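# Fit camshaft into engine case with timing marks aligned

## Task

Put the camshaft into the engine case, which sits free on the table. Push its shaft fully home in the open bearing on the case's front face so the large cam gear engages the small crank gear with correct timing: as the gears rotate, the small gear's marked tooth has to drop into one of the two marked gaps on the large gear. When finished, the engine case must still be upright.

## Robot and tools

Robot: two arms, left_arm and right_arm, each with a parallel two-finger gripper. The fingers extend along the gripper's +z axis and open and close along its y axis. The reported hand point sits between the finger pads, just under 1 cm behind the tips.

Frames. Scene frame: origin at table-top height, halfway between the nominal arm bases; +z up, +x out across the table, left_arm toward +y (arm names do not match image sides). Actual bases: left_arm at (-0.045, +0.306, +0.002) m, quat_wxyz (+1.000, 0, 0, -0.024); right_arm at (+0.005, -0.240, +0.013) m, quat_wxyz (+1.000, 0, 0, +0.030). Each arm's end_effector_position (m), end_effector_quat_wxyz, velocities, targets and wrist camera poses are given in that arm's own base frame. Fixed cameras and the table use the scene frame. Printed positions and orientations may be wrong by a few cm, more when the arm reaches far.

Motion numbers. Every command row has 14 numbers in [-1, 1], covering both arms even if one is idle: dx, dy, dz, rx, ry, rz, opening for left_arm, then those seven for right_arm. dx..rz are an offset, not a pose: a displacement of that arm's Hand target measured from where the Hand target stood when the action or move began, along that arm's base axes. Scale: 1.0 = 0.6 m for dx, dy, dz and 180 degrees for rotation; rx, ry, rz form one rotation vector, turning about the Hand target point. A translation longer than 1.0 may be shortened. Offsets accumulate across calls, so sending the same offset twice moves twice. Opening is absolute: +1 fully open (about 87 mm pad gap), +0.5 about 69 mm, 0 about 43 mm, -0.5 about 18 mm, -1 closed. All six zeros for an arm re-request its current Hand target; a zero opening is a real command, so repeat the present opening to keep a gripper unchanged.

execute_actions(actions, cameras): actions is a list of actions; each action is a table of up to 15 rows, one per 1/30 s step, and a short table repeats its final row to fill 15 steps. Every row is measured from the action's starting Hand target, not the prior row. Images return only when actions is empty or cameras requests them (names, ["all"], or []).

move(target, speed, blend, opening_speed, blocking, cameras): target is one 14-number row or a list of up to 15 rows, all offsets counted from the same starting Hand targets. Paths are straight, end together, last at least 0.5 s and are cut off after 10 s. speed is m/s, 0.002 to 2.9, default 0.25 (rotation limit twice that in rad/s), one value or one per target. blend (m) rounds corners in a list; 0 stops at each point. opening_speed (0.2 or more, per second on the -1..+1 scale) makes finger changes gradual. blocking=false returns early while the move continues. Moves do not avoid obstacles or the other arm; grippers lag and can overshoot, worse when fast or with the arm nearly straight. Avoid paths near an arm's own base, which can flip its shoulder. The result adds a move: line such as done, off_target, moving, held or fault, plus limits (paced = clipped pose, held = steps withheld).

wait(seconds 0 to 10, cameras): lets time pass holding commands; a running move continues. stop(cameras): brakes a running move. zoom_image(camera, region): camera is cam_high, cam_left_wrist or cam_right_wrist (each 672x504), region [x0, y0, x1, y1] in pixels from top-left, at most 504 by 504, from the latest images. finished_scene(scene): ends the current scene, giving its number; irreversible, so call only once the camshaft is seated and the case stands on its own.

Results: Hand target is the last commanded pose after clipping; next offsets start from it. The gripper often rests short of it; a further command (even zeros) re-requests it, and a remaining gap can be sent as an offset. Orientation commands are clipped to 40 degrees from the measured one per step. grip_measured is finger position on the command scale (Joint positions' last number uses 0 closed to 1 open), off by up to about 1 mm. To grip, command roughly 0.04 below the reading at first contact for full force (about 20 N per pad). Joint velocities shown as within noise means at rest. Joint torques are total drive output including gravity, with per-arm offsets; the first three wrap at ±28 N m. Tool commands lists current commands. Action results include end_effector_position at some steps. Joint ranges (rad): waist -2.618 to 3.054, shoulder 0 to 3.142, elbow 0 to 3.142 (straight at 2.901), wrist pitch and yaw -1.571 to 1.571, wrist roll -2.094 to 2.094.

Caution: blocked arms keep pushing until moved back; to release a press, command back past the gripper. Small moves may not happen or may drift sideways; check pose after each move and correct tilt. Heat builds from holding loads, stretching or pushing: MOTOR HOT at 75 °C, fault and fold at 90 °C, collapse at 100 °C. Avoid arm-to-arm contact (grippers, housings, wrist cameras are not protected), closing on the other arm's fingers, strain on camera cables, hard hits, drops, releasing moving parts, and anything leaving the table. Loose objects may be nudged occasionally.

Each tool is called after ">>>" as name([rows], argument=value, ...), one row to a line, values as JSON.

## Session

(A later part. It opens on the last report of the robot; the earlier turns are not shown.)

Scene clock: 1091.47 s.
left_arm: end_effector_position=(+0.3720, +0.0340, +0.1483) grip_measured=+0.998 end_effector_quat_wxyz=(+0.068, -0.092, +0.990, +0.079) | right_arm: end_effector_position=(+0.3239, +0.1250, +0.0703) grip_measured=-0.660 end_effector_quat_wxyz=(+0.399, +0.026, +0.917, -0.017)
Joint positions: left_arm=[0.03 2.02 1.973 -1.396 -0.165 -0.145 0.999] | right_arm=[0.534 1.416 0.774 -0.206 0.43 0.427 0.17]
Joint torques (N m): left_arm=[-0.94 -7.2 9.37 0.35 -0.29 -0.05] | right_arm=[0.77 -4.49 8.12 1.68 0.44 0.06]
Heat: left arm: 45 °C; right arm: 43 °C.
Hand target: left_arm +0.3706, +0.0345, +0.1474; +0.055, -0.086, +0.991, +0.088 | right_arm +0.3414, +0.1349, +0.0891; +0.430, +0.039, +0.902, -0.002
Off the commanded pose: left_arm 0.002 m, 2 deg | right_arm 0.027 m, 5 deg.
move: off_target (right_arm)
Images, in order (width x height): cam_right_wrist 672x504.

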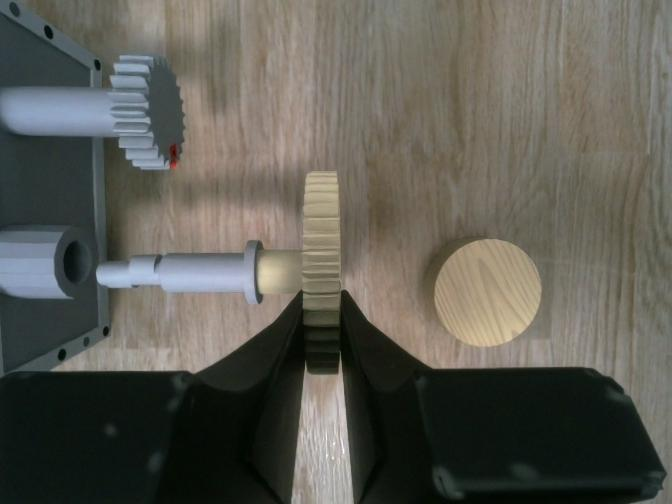

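>>> move(target=[0,0,0,0,0,0,1,0.0085,0.006,0.001,0.004,0,-0.002,-0.72], speed=0.05, cameras=["cam_right_wrist"])

>>> zoom_image(camera="cam_right_wrist", region=[40, 210, 180, 350])

Scene clock: 1099.20 s.
left_arm: end_effector_position=(+0.3720, +0.0340, +0.1483) grip_measured=+0.998 end_effector_quat_wxyz=(+0.068, -0.092, +0.990, +0.079) | right_arm: end_effector_position=(+0.3284, +0.1281, +0.0706) grip_measured=-0.660 end_effector_quat_wxyz=(+0.398, +0.032, +0.917, -0.015)
Joint positions: left_arm=[0.03 2.02 1.973 -1.396 -0.165 -0.145 0.999] | right_arm=[0.534 1.437 0.794 -0.206 0.43 0.439 0.17]
Joint torques (N m): left_arm=[-0.92 -7.2 9.37 0.35 -0.29 -0.04] | right_arm=[0.62 -4.68 8.16 1.69 0.39 0.05]
Heat: left arm: 45 °C; right arm: 44 °C.
Hand target: left_arm +0.3706, +0.0345, +0.1474; +0.055, -0.086, +0.991, +0.088 | right_arm +0.3465, +0.1385, +0.0896; +0.430, +0.045, +0.902, +0.002
Off the commanded pose: left_arm 0.002 m, 2 deg | right_arm 0.028 m, 5 deg.
move: off_target (right_arm)
Images, in order (width x height): cam_right_wrist 672x504.

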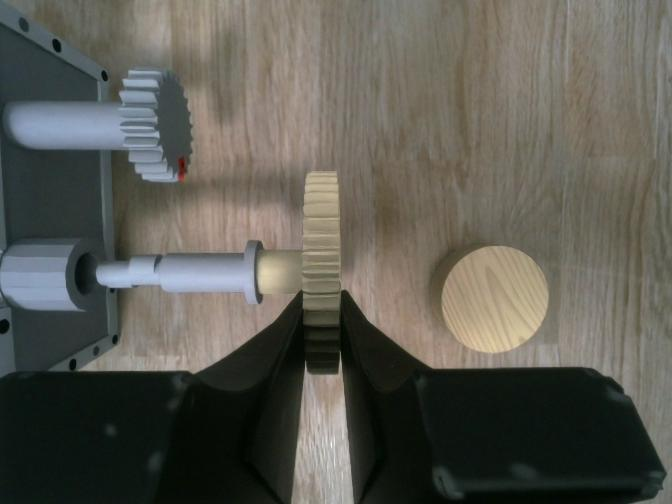

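Scaled by 3.600 from the camera's 672x504 image, which has a finer 960x720 frame.

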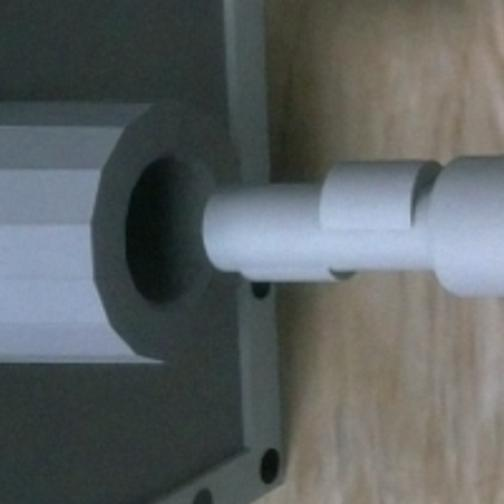

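>>> move(target=[0,0,0,0,0,0,1,0.0025,0.03,0.0,0,0,0,-0.72], speed=0.05, cameras=["cam_right_wrist"])

>>> zoom_image(camera="cam_right_wrist", region=[40, 210, 180, 350])

Scene clock: 1109.47 s.
left_arm: end_effector_position=(+0.3720, +0.0340, +0.1483) grip_measured=+0.998 end_effector_quat_wxyz=(+0.068, -0.092, +0.990, +0.079) | right_arm: end_effector_position=(+0.3312, +0.1386, +0.0738) grip_measured=-0.660 end_effector_quat_wxyz=(+0.402, +0.033, +0.915, -0.027)
Joint positions: left_arm=[0.03 2.02 1.973 -1.396 -0.165 -0.145 0.999] | right_arm=[0.578 1.473 0.839 -0.232 0.482 0.469 0.17]
Joint torques (N m): left_arm=[-0.92 -7.2 9.39 0.35 -0.29 -0.05] | right_arm=[1.36 -4.23 8.13 1.73 0.2 0.13]
Heat: left arm: 45 °C; right arm: 45 °C.
Hand target: left_arm +0.3706, +0.0345, +0.1474; +0.055, -0.086, +0.991, +0.088 | right_arm +0.3480, +0.1566, +0.0897; +0.430, +0.045, +0.902, +0.002
Off the commanded pose: left_arm 0.002 m, 2 deg | right_arm 0.029 m, 5 deg.
move: off_target (right_arm)
Images, in order (width x height): cam_right_wrist 672x504.

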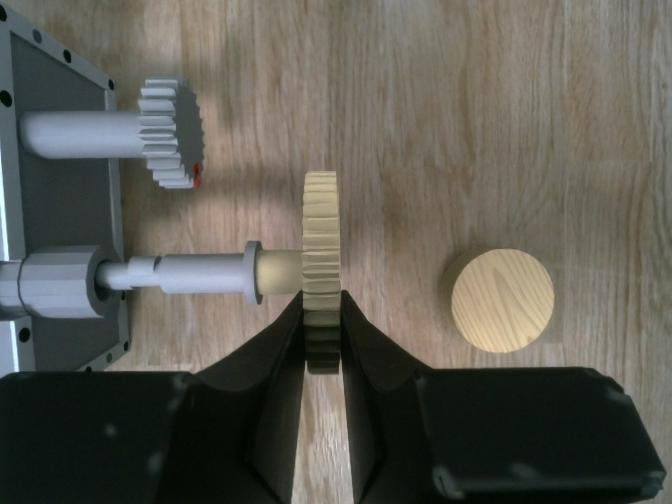

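Scaled by 3.600 from the camera's 672x504 image, which has a finer 960x720 frame.

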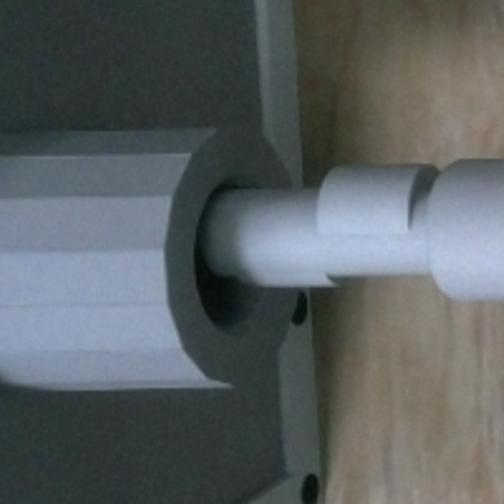

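>>> move([
  [0,0,0,0,0,0,1,-0.0167,-0.094,0.0042,0.003,0,0,-0.72],
  [0,0,0,0,0,0,1,-0.0025,-0.03,0.0045,0.003,0,0,-0.72],
], speed=[0.1,0.05], cameras=["cam_right_wrist"])

>>> zoom_image(camera="cam_right_wrist", region=[40, 210, 180, 350])

Scene clock: 1136.00 s.
left_arm: end_effector_position=(+0.3720, +0.0340, +0.1483) grip_measured=+0.998 end_effector_quat_wxyz=(+0.068, -0.092, +0.990, +0.079) | right_arm: end_effector_position=(+0.3302, +0.1294, +0.0739) grip_measured=-0.660 end_effector_quat_wxyz=(+0.401, +0.035, +0.916, -0.007)
Joint positions: left_arm=[0.03 2.02 1.973 -1.396 -0.165 -0.145 0.999] | right_arm=[0.528 1.432 0.799 -0.204 0.417 0.442 0.17]
Joint torques (N m): left_arm=[-0.94 -7.19 9.39 0.35 -0.29 -0.05] | right_arm=[0.77 -4.68 8.17 1.62 0.4 0.02]
Heat: left arm: 45 °C; right arm: 46 °C.
Hand target: left_arm +0.3706, +0.0345, +0.1474; +0.055, -0.086, +0.991, +0.088 | right_arm +0.3465, +0.1385, +0.0923; +0.430, +0.047, +0.902, +0.006
Off the commanded pose: left_arm 0.002 m, 2 deg | right_arm 0.026 m, 4 deg.
move: off_target (right_arm)
Images, in order (width x height): cam_right_wrist 672x504.

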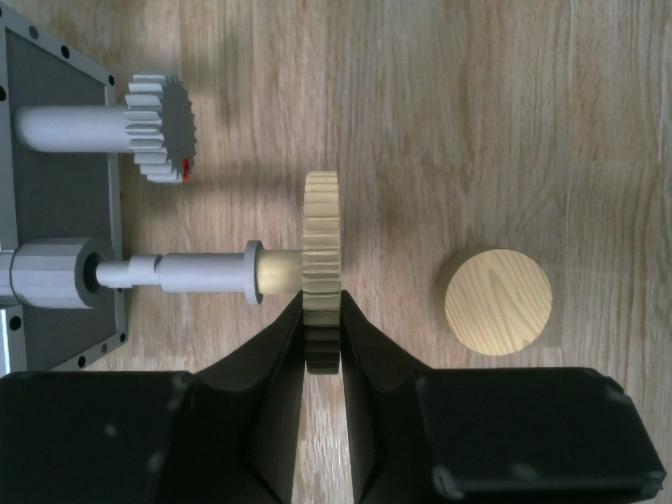

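Scaled by 3.600 from the camera's 672x504 image, which has a finer 960x720 frame.

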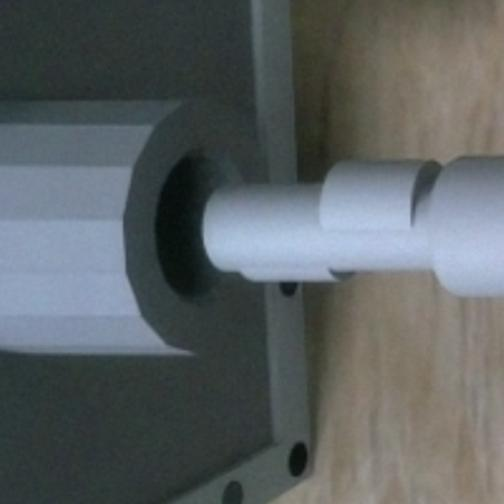

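>>> move([
  [0,0,0,0,0,0,1,-0.015,-0.05,-0.004,0,0,0,-0.72],
  [0,0,0,0,0,0,1,0.0,0.0,-0.004,0,0,0,-0.72],
], speed=[0.1,0.05], cameras=["cam_right_wrist"])

>>> zoom_image(camera="cam_right_wrist", region=[40, 210, 180, 350])

Scene clock: 1143.57 s.
left_arm: end_effector_position=(+0.3720, +0.0340, +0.1483) grip_measured=+0.998 end_effector_quat_wxyz=(+0.068, -0.092, +0.990, +0.079) | right_arm: end_effector_position=(+0.3296, +0.1290, +0.0714) grip_measured=-0.660 end_effector_quat_wxyz=(+0.399, +0.035, +0.916, -0.008)
Joint positions: left_arm=[0.03 2.02 1.973 -1.396 -0.165 -0.145 0.999] | right_arm=[0.528 1.435 0.793 -0.198 0.417 0.442 0.17]
Joint torques (N m): left_arm=[-0.92 -7.21 9.37 0.35 -0.29 -0.05] | right_arm=[0.75 -4.67 8.09 1.65 0.41 0.03]
Heat: left arm: 45 °C; right arm: 46 °C.
Hand target: left_arm +0.3706, +0.0345, +0.1474; +0.055, -0.086, +0.991, +0.088 | right_arm +0.3465, +0.1385, +0.0900; +0.430, +0.047, +0.902, +0.006
Off the commanded pose: left_arm 0.002 m, 2 deg | right_arm 0.027 m, 4 deg.
move: off_target (right_arm)
Images, in order (width x height): cam_right_wrist 672x504.

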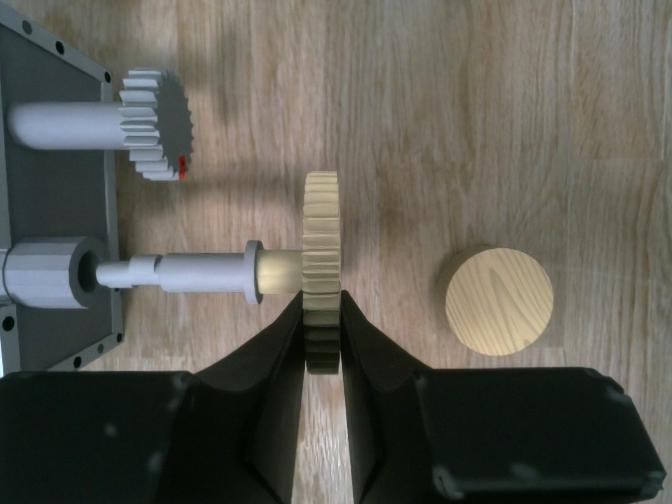

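Scaled by 3.600 from the camera's 672x504 image, which has a finer 960x720 frame.

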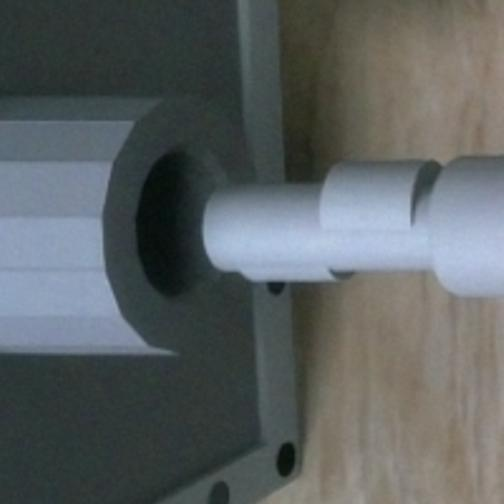

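>>> move([
  [0,0,0,0,0,0,1,-0.015,-0.05,0.0038,0,0,0,-0.72],
  [0,0,0,0,0,0,1,0.0,0.0,0.0038,0,0,0,-0.72],
  [0,0,0,0,0,0,1,0.0017,0.03,0.0038,0,0,0,-0.72],
], speed=[0.1,0.05,0.05], blend=[0,0.004,0], cameras=["cam_right_wrist"])

>>> zoom_image(camera="cam_right_wrist", region=[40, 210, 180, 350])

Scene clock: 1173.97 s.
left_arm: end_effector_position=(+0.3720, +0.0340, +0.1483) grip_measured=+0.998 end_effector_quat_wxyz=(+0.068, -0.092, +0.990, +0.079) | right_arm: end_effector_position=(+0.3332, +0.1475, +0.0746) grip_measured=-0.660 end_effector_quat_wxyz=(+0.404, +0.034, +0.914, -0.006)
Joint positions: left_arm=[0.03 2.02 1.973 -1.396 -0.165 -0.145 0.999] | right_arm=[0.58 1.477 0.84 -0.21 0.451 0.481 0.17]
Joint torques (N m): left_arm=[-0.94 -7.2 9.39 0.35 -0.29 -0.05] | right_arm=[0.84 -5.05 8.25 1.54 0.48 0.06]
Heat: left arm: 45 °C; right arm: 45 °C.
Hand target: left_arm +0.3706, +0.0345, +0.1474; +0.055, -0.086, +0.991, +0.088 | right_arm +0.3476, +0.1565, +0.0923; +0.430, +0.047, +0.902, +0.006
Off the commanded pose: left_arm 0.002 m, 2 deg | right_arm 0.025 m, 4 deg.
move: off_target (right_arm)
Images, in order (width x height): cam_right_wrist 672x504.

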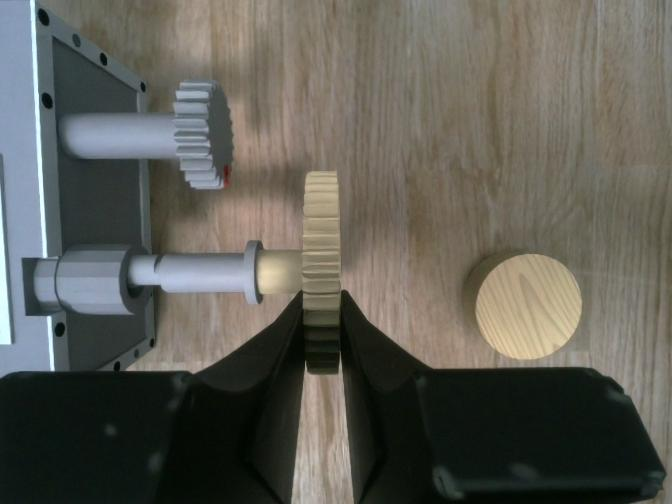

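Scaled by 3.600 from the camera's 672x504 image, which has a finer 960x720 frame.

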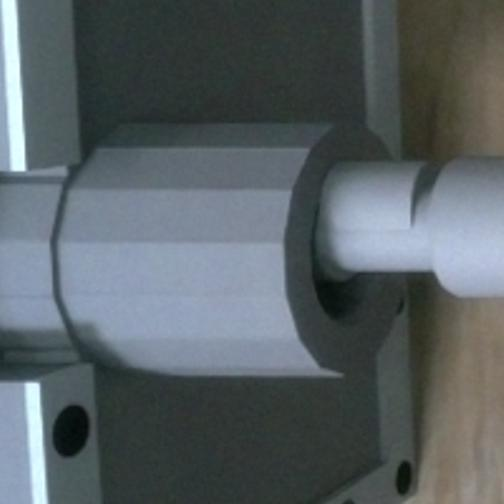

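>>> move([
  [0,0,0,0,0,0,1,-0.015,-0.02,0,0,0,0,-0.72],
  [0,0,0,0,0,0,1,-0.003,0.01,0,0,0,0,-0.72],
], speed=[0.06,0.05], cameras=["cam_right_wrist"])

>>> zoom_image(camera="cam_right_wrist", region=[40, 210, 180, 350])

Scene clock: 1182.73 s.
left_arm: end_effector_position=(+0.3720, +0.0340, +0.1483) grip_measured=+0.998 end_effector_quat_wxyz=(+0.068, -0.092, +0.990, +0.079) | right_arm: end_effector_position=(+0.3312, +0.1532, +0.0749) grip_measured=-0.660 end_effector_quat_wxyz=(+0.404, +0.034, +0.914, -0.007)
Joint positions: left_arm=[0.03 2.02 1.973 -1.396 -0.165 -0.145 0.999] | right_arm=[0.602 1.485 0.851 -0.222 0.467 0.5 0.17]
Joint torques (N m): left_arm=[-0.92 -7.2 9.39 0.35 -0.29 -0.04] | right_arm=[0.75 -5.08 8.12 1.54 0.48 0.06]
Heat: left arm: 45 °C; right arm: 46 °C.
Hand target: left_arm +0.3706, +0.0345, +0.1474; +0.055, -0.086, +0.991, +0.088 | right_arm +0.3457, +0.1626, +0.0923; +0.430, +0.047, +0.902, +0.006
Off the commanded pose: left_arm 0.002 m, 2 deg | right_arm 0.025 m, 4 deg.
move: off_target (right_arm)
Images, in order (width x height): cam_right_wrist 672x504.

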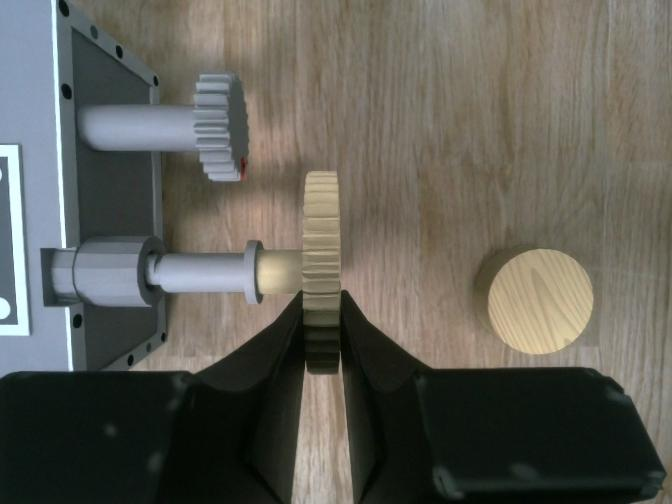

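Scaled by 3.600 from the camera's 672x504 image, which has a finer 960x720 frame.

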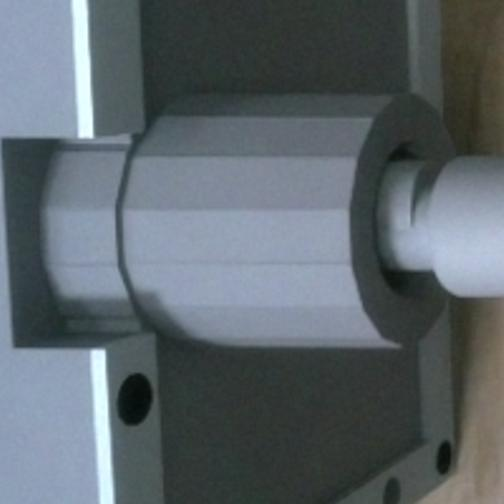

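>>> move(target=[0,0,0,0,0,0,1,0.0025,0.018,0,0,0,0,-0.72], speed=0.04, cameras=["cam_right_wrist"])

>>> zoom_image(camera="cam_right_wrist", region=[40, 210, 180, 350])

Scene clock: 1190.10 s.
left_arm: end_effector_position=(+0.3720, +0.0340, +0.1483) grip_measured=+0.998 end_effector_quat_wxyz=(+0.068, -0.092, +0.990, +0.079) | right_arm: end_effector_position=(+0.3319, +0.1622, +0.0735) grip_measured=-0.660 end_effector_quat_wxyz=(+0.402, +0.032, +0.915, -0.009)
Joint positions: left_arm=[0.03 2.02 1.973 -1.396 -0.165 -0.145 0.999] | right_arm=[0.628 1.515 0.878 -0.235 0.485 0.519 0.17]
Joint torques (N m): left_arm=[-0.92 -7.2 9.39 0.35 -0.29 -0.04] | right_arm=[0.9 -5.41 8.29 1.55 0.5 0.06]
Heat: left arm: 46 °C; right arm: 47 °C.
Hand target: left_arm +0.3706, +0.0345, +0.1474; +0.055, -0.086, +0.991, +0.088 | right_arm +0.3472, +0.1733, +0.0922; +0.430, +0.047, +0.902, +0.006
Off the commanded pose: left_arm 0.002 m, 2 deg | right_arm 0.027 m, 4 deg.
move: off_target (right_arm)
Images, in order (width x height): cam_right_wrist 672x504.

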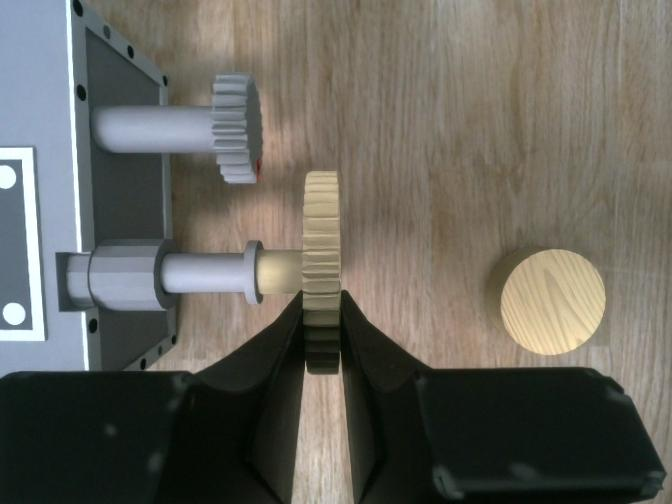

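Scaled by 3.600 from the camera's 672x504 image, which has a finer 960x720 frame.

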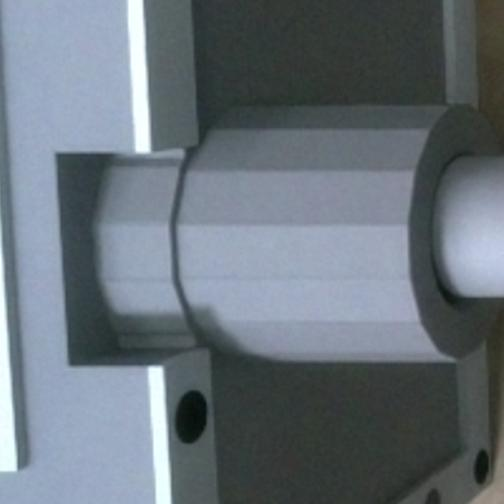

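>>> move(target=[0,0,0,0,0,0,1,0.001,0.018,0.001,0,0,0,-0.72], speed=0.04, cameras=["cam_right_wrist","cam_high"])

>>> zoom_image(camera="cam_right_wrist", region=[140, 50, 360, 320])

>>> zoom_image(camera="cam_high", region=[220, 200, 350, 280])

Scene clock: 1197.27 s.
left_arm: end_effector_position=(+0.3720, +0.0340, +0.1483) grip_measured=+0.998 end_effector_quat_wxyz=(+0.068, -0.092, +0.990, +0.079) | right_arm: end_effector_position=(+0.3314, +0.1689, +0.0740) grip_measured=-0.660 end_effector_quat_wxyz=(+0.400, +0.034, +0.916, -0.016)
Joint positions: left_arm=[0.03 2.02 1.973 -1.396 -0.165 -0.145 0.999] | right_arm=[0.652 1.538 0.908 -0.263 0.511 0.544 0.17]
Joint torques (N m): left_arm=[-0.94 -7.19 9.39 0.35 -0.29 -0.05] | right_arm=[1.2 -5.3 8.4 1.61 0.45 0.07]
Heat: left arm: 46 °C; right arm: 47 °C.
Hand target: left_arm +0.3706, +0.0345, +0.1474; +0.055, -0.086, +0.991, +0.088 | right_arm +0.3479, +0.1841, +0.0929; +0.430, +0.047, +0.902, +0.006
Off the commanded pose: left_arm 0.002 m, 2 deg | right_arm 0.029 m, 5 deg.
move: off_target (right_arm)
Images, in order (width x height): cam_high 672x504, cam_right_wrist 672x504.

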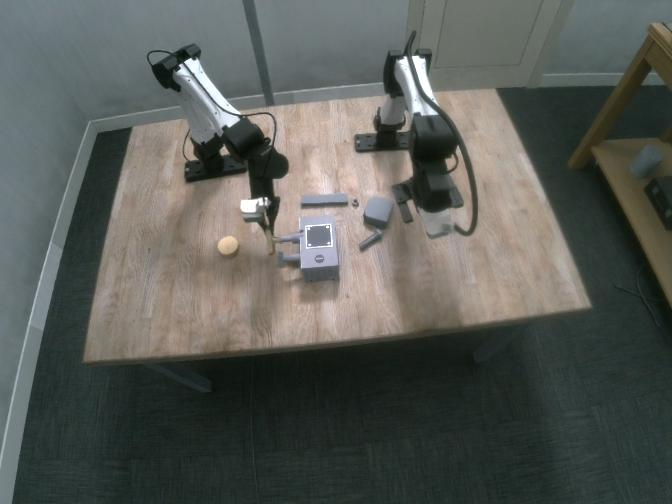

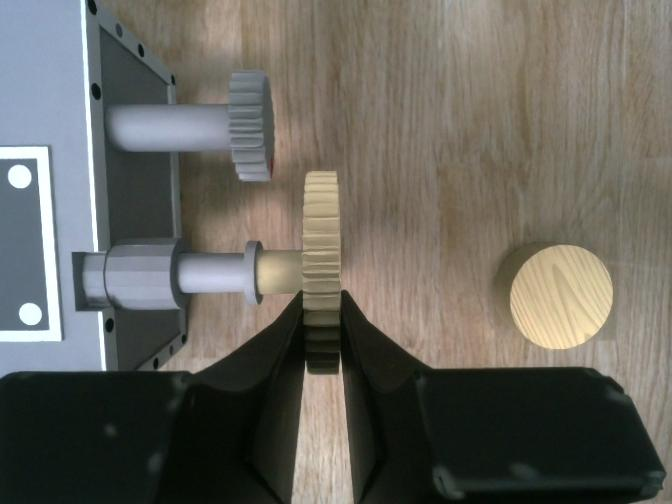

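Scaled by 1.867 from the camera's 672x504 image, which has a finer 960x720 frame.

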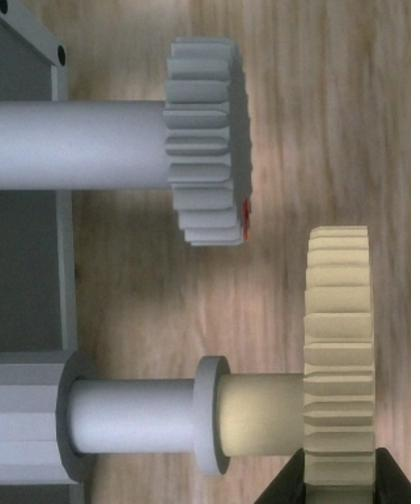

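Scaled by 3.877 from the camera's 672x504 image, which has a finer 960x720 frame.

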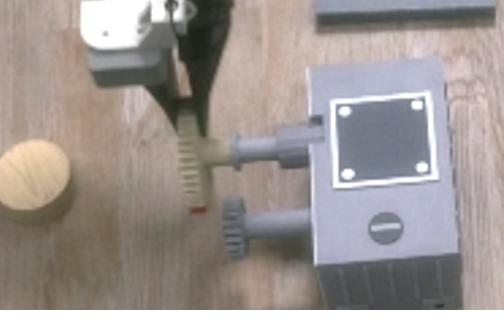

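>>> move([
  [0.012,-0.20,0.0,0,0,0,-1,0,0,0,0,0,0,-0.72],
  [0.012,-0.2875,-0.149,0,0,0,-1,0,0,0,0,0,0,-0.72],
], speed=[0.25,0.15], blend=[0.03,0], cameras=["all"])

>>> zoom_image(camera="cam_high", region=[240, 180, 440, 300])

Scene clock: 1233.83 s.
left_arm: end_effector_position=(+0.3793, -0.1415, +0.0664) grip_measured=-1.000 end_effector_quat_wxyz=(+0.062, -0.082, +0.992, +0.074) | right_arm: end_effector_position=(+0.3314, +0.1689, +0.0740) grip_measured=-0.660 end_effector_quat_wxyz=(+0.400, +0.034, +0.916, -0.016)
Joint positions: left_arm=[-0.386 2.207 1.937 -1.256 -0.189 -0.546 0] | right_arm=[0.652 1.538 0.908 -0.263 0.511 0.544 0.17]
Joint torques (N m): left_arm=[-0.25 -8.84 6.17 0.48 -0.35 -0.17] | right_arm=[1.18 -5.3 8.4 1.62 0.45 0.06]
Heat: left arm: 45 °C; right arm: 48 °C.
Hand target: left_arm +0.3779, -0.1379, +0.0579; +0.055, -0.086, +0.991, +0.088 | right_arm +0.3479, +0.1841, +0.0929; +0.430, +0.047, +0.902, +0.006
Off the commanded pose: left_arm 0.009 m, 2 deg | right_arm 0.029 m, 5 deg.
move: off_target (right_arm)

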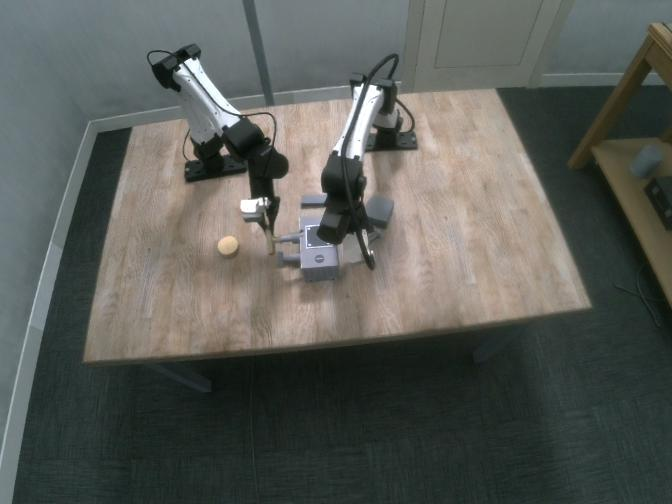

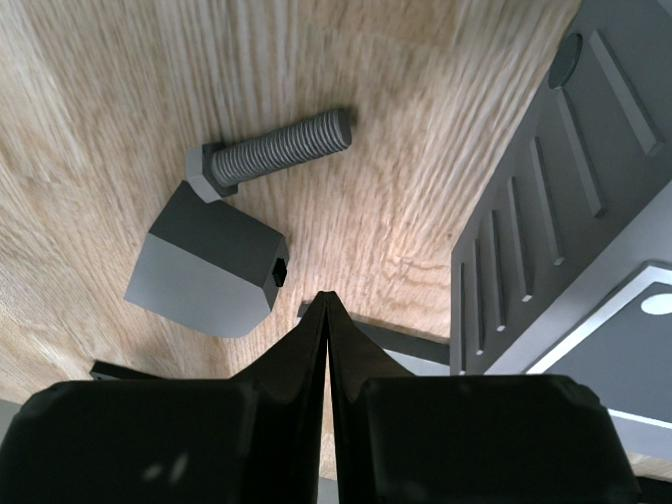

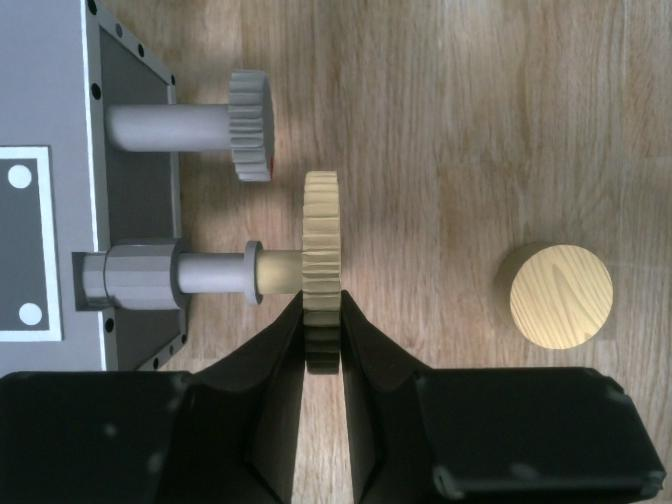

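Scaled by 2.520 from the camera's 672x504 image, which has a finer 960x720 frame.

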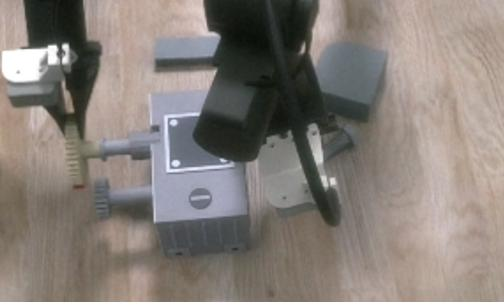

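>>> move(target=[0.075,-0.05,-0.015,0,0,0,-1,0,0,0,0,0,0,-0.72], speed=0.1, cameras=["cam_left_wrist","cam_high"])

Scene clock: 1246.10 s.
left_arm: end_effector_position=(+0.4258, -0.1702, +0.0543) grip_measured=-1.000 end_effector_quat_wxyz=(+0.066, -0.084, +0.992, +0.072) | right_arm: end_effector_position=(+0.3314, +0.1689, +0.0740) grip_measured=-0.660 end_effector_quat_wxyz=(+0.400, +0.034, +0.916, -0.016)
Joint positions: left_arm=[-0.404 2.498 2.395 -1.419 -0.19 -0.569 0] | right_arm=[0.652 1.538 0.908 -0.263 0.511 0.544 0.17]
Joint torques (N m): left_arm=[-0.68 -9.69 9.22 0.16 -0.35 -0.19] | right_arm=[1.18 -5.33 8.39 1.61 0.45 0.05]
Heat: left arm: 44 °C; right arm: 48 °C.
Hand target: left_arm +0.4228, -0.1680, +0.0490; +0.055, -0.086, +0.991, +0.087 | right_arm +0.3479, +0.1841, +0.0929; +0.430, +0.047, +0.902, +0.006
Off the commanded pose: left_arm 0.007 m, 2 deg | right_arm 0.029 m, 5 deg.
move: off_target (right_arm)
Images, in order (width x height): cam_high 672x504, cam_left_wrist 672x504.

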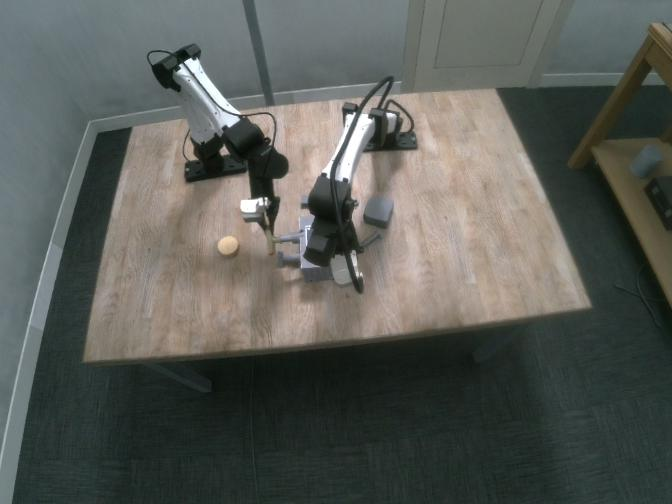

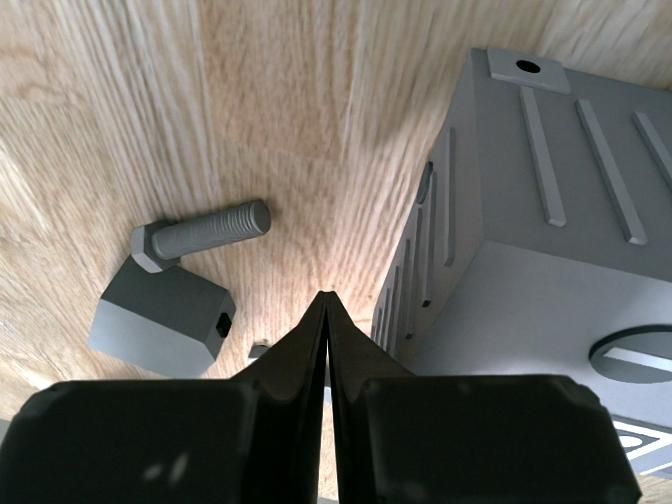

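>>> move(target=[0.005,-0.05,0.0,0,0,0,-1,0,0,0,0,0,0,-0.72], speed=0.05, cameras=["cam_left_wrist","cam_right_wrist"])

Scene clock: 1254.83 s.
left_arm: end_effector_position=(+0.4458, -0.1850, +0.0595) grip_measured=-1.000 end_effector_quat_wxyz=(+0.103, -0.086, +0.988, +0.081) | right_arm: end_effector_position=(+0.3314, +0.1683, +0.0739) grip_measured=-0.660 end_effector_quat_wxyz=(+0.400, +0.036, +0.916, -0.017)
Joint positions: left_arm=[-0.434 2.613 2.634 -1.492 -0.243 -0.596 0] | right_arm=[0.652 1.538 0.908 -0.265 0.514 0.548 0.17]
Joint torques (N m): left_arm=[-2.97 -9.44 9.24 -0.12 0.22 -0.42] | right_arm=[1.18 -5.33 8.39 1.62 0.4 0.03]
Heat: left arm: 45 °C; right arm: 48 °C.
Hand target: left_arm +0.4257, -0.1981, +0.0489; +0.055, -0.086, +0.991, +0.087 | right_arm +0.3478, +0.1841, +0.0928; +0.430, +0.047, +0.902, +0.006
Off the commanded pose: left_arm 0.026 m, 5 deg | right_arm 0.030 m, 5 deg.
joint sent to its limit (left arm) — joint 4 (wrist pitch), lower limit. The joint targets still meet the commanded pose.
move: off_target (left_arm, right_arm)
Images, in order (width x height): cam_left_wrist 672x504, cam_right_wrist 672x504.

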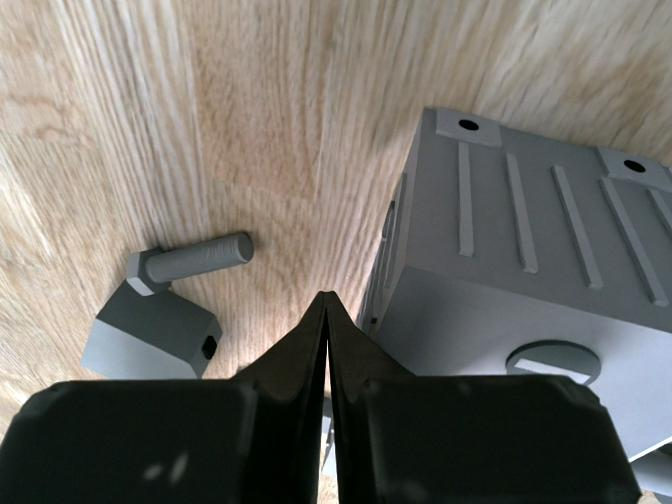

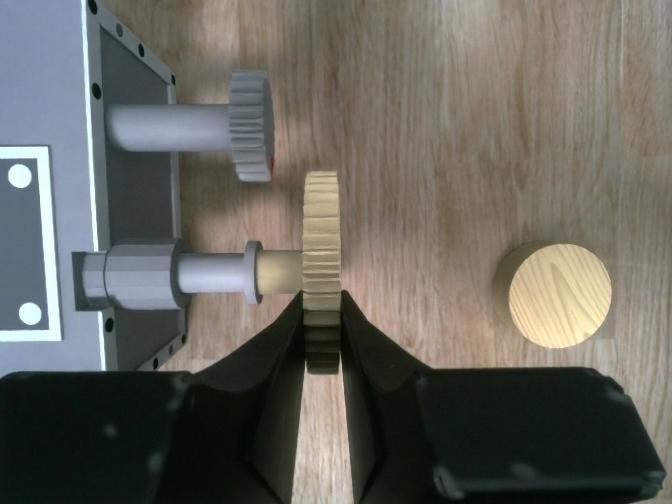

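>>> move(target=[0.028,0.014,0.01,0,0,0,-1,0,0,0,0,0,0,-0.72], speed=0.05, cameras=["cam_left_wrist","cam_high"])

Scene clock: 1262.03 s.
left_arm: end_effector_position=(+0.4587, -0.1866, +0.0649) grip_measured=-1.000 end_effector_quat_wxyz=(+0.125, -0.090, +0.985, +0.072) | right_arm: end_effector_position=(+0.3314, +0.1683, +0.0739) grip_measured=-0.660 end_effector_quat_wxyz=(+0.400, +0.036, +0.916, -0.017)
Joint positions: left_arm=[-0.428 2.642 2.712 -1.492 -0.25 -0.591 0] | right_arm=[0.652 1.538 0.908 -0.265 0.514 0.548 0.17]
Joint torques (N m): left_arm=[-0.66 -9.83 9.16 -0.02 0.31 -0.14] | right_arm=[1.17 -5.33 8.39 1.62 0.4 0.02]
Heat: left arm: 44 °C; right arm: 48 °C.
Hand target: left_arm +0.4426, -0.1896, +0.0550; +0.055, -0.086, +0.991, +0.087 | right_arm +0.3478, +0.1841, +0.0928; +0.430, +0.047, +0.902, +0.006
Off the commanded pose: left_arm 0.019 m, 8 deg | right_arm 0.030 m, 5 deg.
joint sent to its limit (left arm) — joint 4 (wrist pitch), lower limit. The joint targets are off in orientation, not in position.
move: off_target (left_arm, right_arm)
Images, in order (width x height): cam_high 672x504, cam_left_wrist 672x504.

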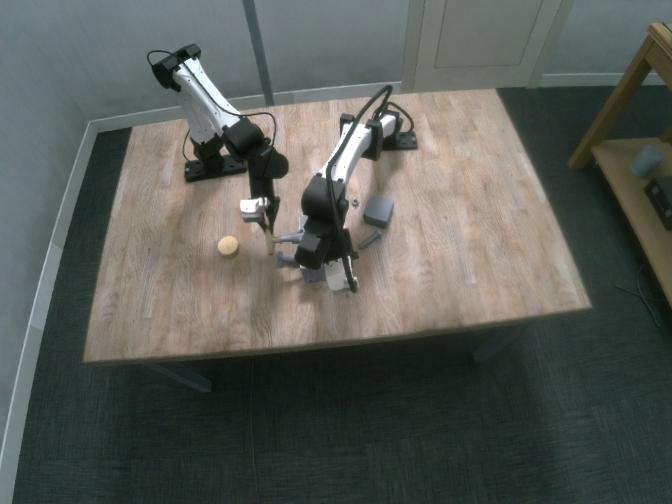

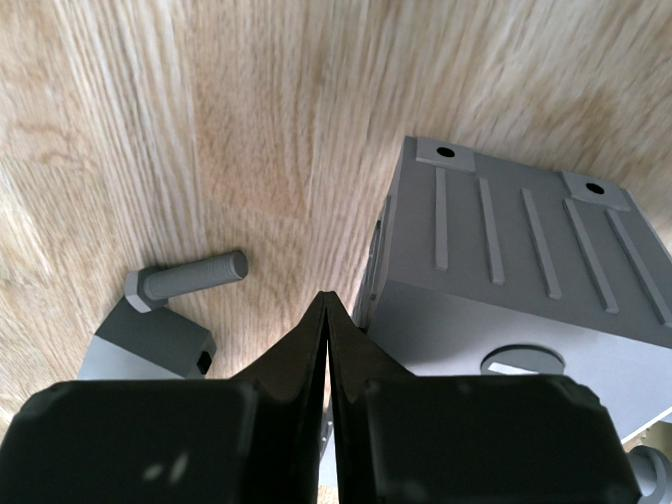

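>>> move(target=[0,0,0,0,0,0,-1,0.002,0.02,0,0,0,0,-0.72], speed=0.04, cameras=["all"])

>>> zoom_image(camera="cam_right_wrist", region=[140, 50, 360, 320])

Scene clock: 1270.97 s.
left_arm: end_effector_position=(+0.4591, -0.1856, +0.0649) grip_measured=-1.000 end_effector_quat_wxyz=(+0.125, -0.091, +0.985, +0.072) | right_arm: end_effector_position=(+0.3306, +0.1706, +0.0737) grip_measured=-0.657 end_effector_quat_wxyz=(+0.397, +0.043, +0.916, -0.030)
Joint positions: left_arm=[-0.426 2.642 2.712 -1.492 -0.25 -0.591 0] | right_arm=[0.671 1.562 0.939 -0.305 0.548 0.579 0.171]
Joint torques (N m): left_arm=[-0.91 -9.83 9.17 -0.02 0.31 -0.13] | right_arm=[2.13 -4.97 8.64 1.78 0.26 -0.04]
Heat: left arm: 44 °C; right arm: 48 °C.
Hand target: left_arm +0.4426, -0.1897, +0.0550; +0.055, -0.086, +0.991, +0.087 | right_arm +0.3490, +0.1961, +0.0927; +0.430, +0.047, +0.902, +0.006
Off the commanded pose: left_arm 0.020 m, 8 deg | right_arm 0.037 m, 6 deg.
joint sent to its limit (left arm) — joint 4 (wrist pitch), lower limit. The joint targets are off in orientation, not in position.
move: off_target (left_arm, right_arm)

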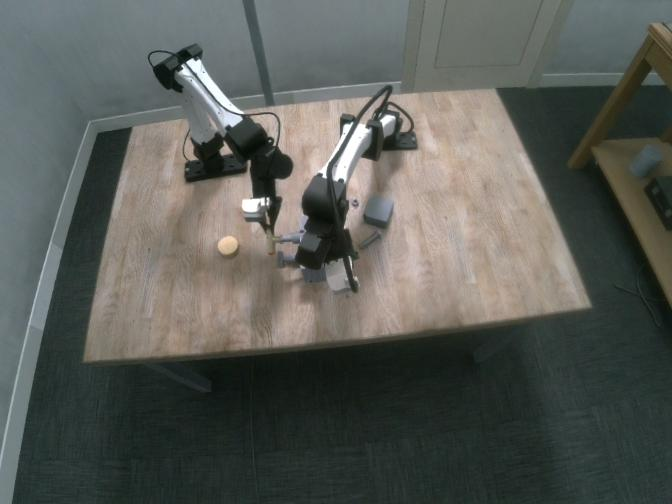

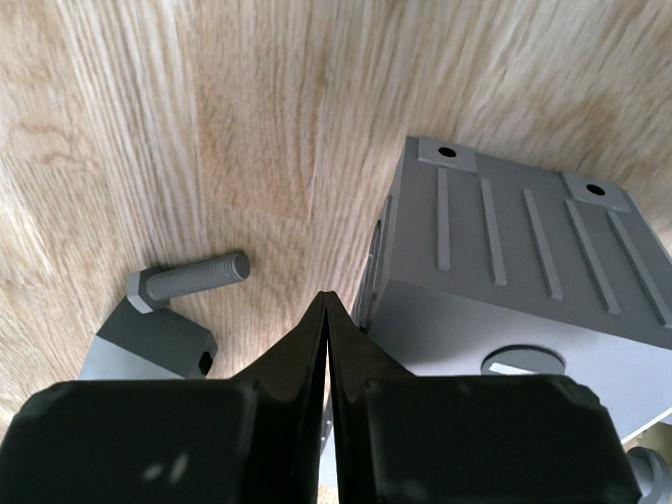

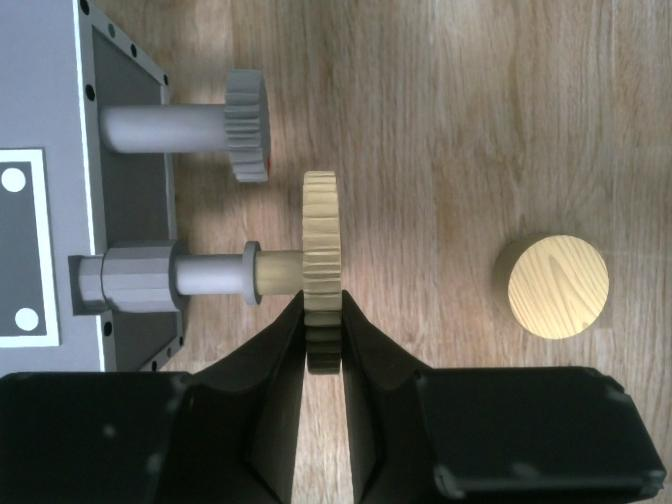

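Scaled by 1.867 from the camera's 672x504 image, which has a finer 960x720 frame.

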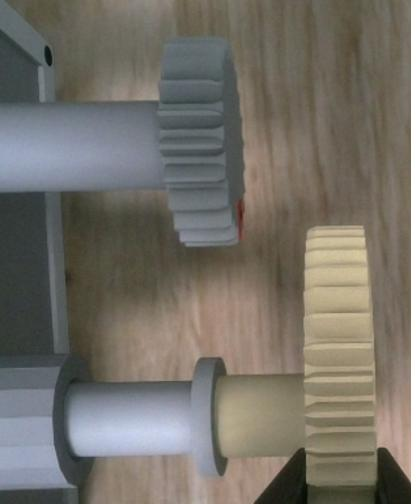

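>>> move([
  [0,0,0,0,0,0,-1,-0.002,-0.03,0,0.01,0,0,-0.72],
  [0,0,0,0,0,0,-1,0.0,-0.005,0.0,0.01,0,0,-0.72],
], speed=0.05, cameras=["cam_right_wrist"])

>>> zoom_image(camera="cam_right_wrist", region=[140, 50, 360, 320])

Scene clock: 1288.40 s.
left_arm: end_effector_position=(+0.4591, -0.1856, +0.0649) grip_measured=-1.000 end_effector_quat_wxyz=(+0.125, -0.091, +0.985, +0.072) | right_arm: end_effector_position=(+0.3314, +0.1705, +0.0743) grip_measured=-0.659 end_effector_quat_wxyz=(+0.395, +0.041, +0.917, -0.017)
Joint positions: left_arm=[-0.426 2.642 2.712 -1.492 -0.25 -0.591 0] | right_arm=[0.656 1.549 0.927 -0.288 0.515 0.566 0.17]
Joint torques (N m): left_arm=[-0.91 -9.84 9.18 -0.02 0.31 -0.14] | right_arm=[1.73 -5.5 7.83 1.84 0.24 0.14]
Motor temperatures (°C): left_arm=[23 44 43 25 26 25 24] | right_arm=[25 31 47 42 27 26 30]
Heat: left arm: 44 °C; right arm: 47 °C.
Hand target: left_arm +0.4426, -0.1897, +0.0550; +0.055, -0.086, +0.991, +0.087 | right_arm +0.3490, +0.1931, +0.0928; +0.429, +0.053, +0.902, +0.020
Off the commanded pose: left_arm 0.020 m, 8 deg | right_arm 0.034 m, 6 deg.
joint sent to its limit (left arm) — joint 4 (wrist pitch), lower limit. The joint targets are off in orientation, not in position.
move: off_target (left_arm, right_arm)
Images, in order (width x height): cam_right_wrist 672x504.

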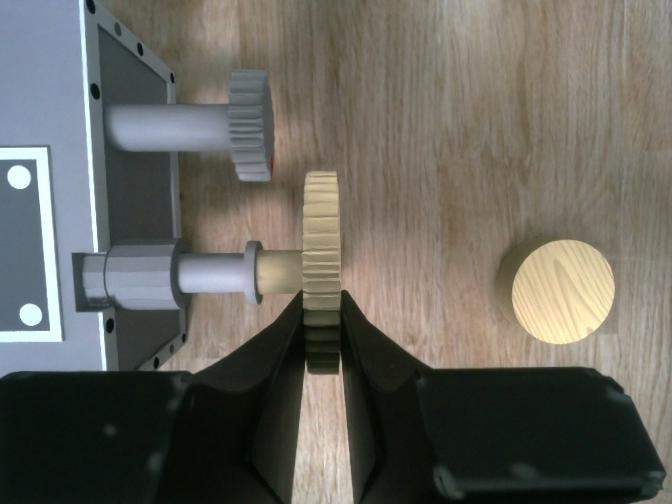

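Scaled by 1.867 from the camera's 672x504 image, which has a finer 960x720 frame.

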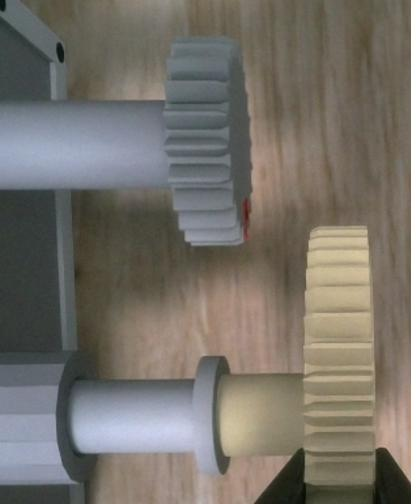

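>>> zoom_image(camera="cam_right_wrist", region=[60, 220, 270, 330])

Scaled by 2.400 from the camera's 672x504 image, which has a finer 960x720 frame.

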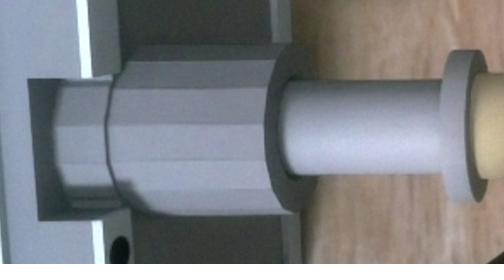

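>>> move([
  [0,0,0,0,0,0,-1,0.0,0.003,0,-0.012,0,0,-0.72],
  [0,0,0,0,0,0,-1,0.0,0.003,0.0,-0.025,0,0,-0.72],
], speed=0.05)

>>> move(target=[0,0,0,0,0,0,-1,0.0,0.003,0.0,0.015,0,0.012,-0.72], speed=0.05)

>>> move(target=[0,0,0,0,0,0,-1,0.0,0.003,0.0,0.0,0,-0.024,-0.72], speed=0.05, cameras=["cam_right_wrist","cam_left_wrist"])

Scene clock: 1320.67 s.
left_arm: end_effector_position=(+0.4594, -0.1850, +0.0649) grip_measured=-1.000 end_effector_quat_wxyz=(+0.125, -0.091, +0.985, +0.072) | right_arm: end_effector_position=(+0.3303, +0.1713, +0.0737) grip_measured=-0.648 end_effector_quat_wxyz=(+0.395, +0.040, +0.917, -0.043)
Joint positions: left_arm=[-0.425 2.642 2.712 -1.492 -0.25 -0.591 0] | right_arm=[0.684 1.579 0.96 -0.331 0.573 0.583 0.176]
Joint torques (N m): left_arm=[-1.02 -9.83 9.17 -0.02 0.31 -0.13] | right_arm=[2.29 -5.01 8.65 1.76 0.42 -0.19]
Heat: left arm: 46 °C; right arm: 46 °C.
Hand target: left_arm +0.4426, -0.1896, +0.0550; +0.055, -0.086, +0.991, +0.087 | right_arm +0.3490, +0.1949, +0.0927; +0.431, +0.037, +0.902, -0.015
Off the commanded pose: left_arm 0.020 m, 8 deg | right_arm 0.036 m, 6 deg.
joint sent to its limit (left arm) — joint 4 (wrist pitch), lower limit. The joint targets are off in orientation, not in position.
move: off_target (left_arm, right_arm)

Scene clock: 1321.63 s.
left_arm: end_effector_position=(+0.4597, -0.1841, +0.0649) grip_measured=-1.000 end_effector_quat_wxyz=(+0.125, -0.092, +0.985, +0.073) | right_arm: end_effector_position=(+0.3314, +0.1727, +0.0737) grip_measured=-0.648 end_effector_quat_wxyz=(+0.393, +0.035, +0.918, -0.037)
Joint positions: left_arm=[-0.423 2.642 2.712 -1.492 -0.25 -0.59 0] | right_arm=[0.678 1.578 0.96 -0.323 0.554 0.569 0.176]
Joint torques (N m): left_arm=[-1.21 -9.84 9.17 -0.01 0.3 -0.14] | right_arm=[0.83 -7.61 6.17 2.08 -0.09 -0.3]
Heat: left arm: 46 °C; right arm: 46 °C.
Hand target: left_arm +0.4426, -0.1897, +0.0550; +0.055, -0.086, +0.991, +0.087 | right_arm +0.3490, +0.1967, +0.0928; +0.430, +0.030, +0.902, +0.014
Off the commanded pose: left_arm 0.020 m, 8 deg | right_arm 0.035 m, 7 deg.
joint sent to its limit (left arm) — joint 4 (wrist pitch), lower limit. The joint targets are off in orientation, not in position.
move: off_target (left_arm, right_arm)

Scene clock: 1322.80 s.
left_arm: end_effector_position=(+0.4598, -0.1838, +0.0649) grip_measured=-1.000 end_effector_quat_wxyz=(+0.125, -0.092, +0.985, +0.073) | right_arm: end_effector_position=(+0.3297, +0.1739, +0.0737) grip_measured=-0.653 end_effector_quat_wxyz=(+0.395, +0.054, +0.916, -0.038)
Joint positions: left_arm=[-0.422 2.642 2.712 -1.492 -0.25 -0.59 0] | right_arm=[0.689 1.582 0.964 -0.338 0.575 0.619 0.173]
Joint torques (N m): left_arm=[-1.28 -9.84 9.17 -0.02 0.31 -0.14] | right_arm=[1.98 -5.14 8.57 1.73 0.39 0.04]
Heat: left arm: 46 °C; right arm: 46 °C.
Hand target: left_arm +0.4426, -0.1897, +0.0550; +0.055, -0.086, +0.991, +0.087 | right_arm +0.3490, +0.1986, +0.0927; +0.430, +0.064, +0.901, -0.002
Off the commanded pose: left_arm 0.021 m, 8 deg | right_arm 0.037 m, 6 deg.
joint sent to its limit (left arm) — joint 4 (wrist pitch), lower limit. The joint targets are off in orientation, not in position.
move: off_target (left_arm, right_arm)
Images, in order (width x height): cam_left_wrist 672x504, cam_right_wrist 672x504.

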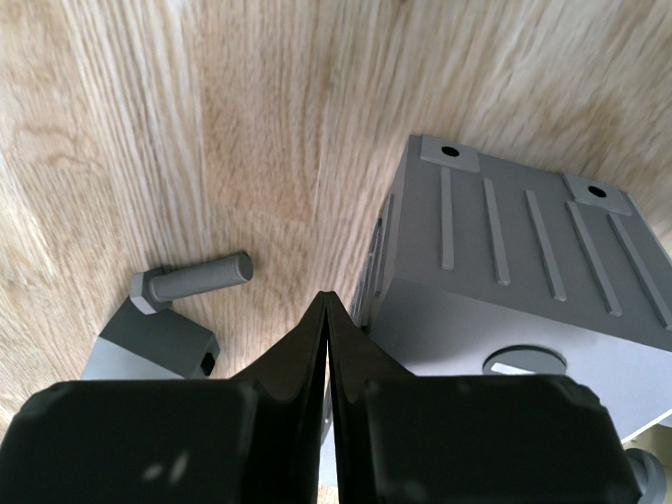

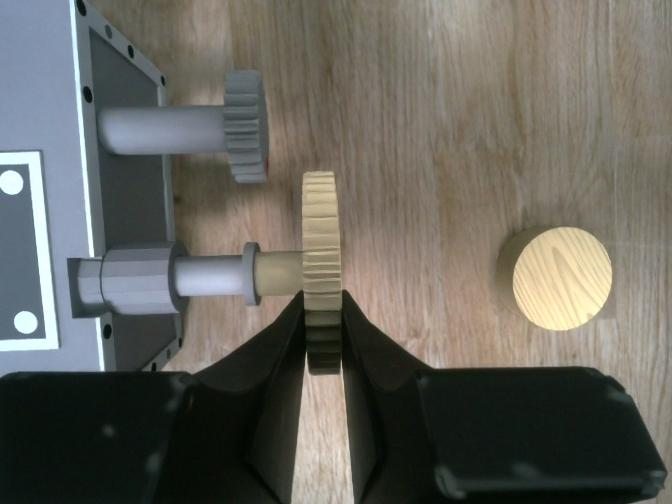

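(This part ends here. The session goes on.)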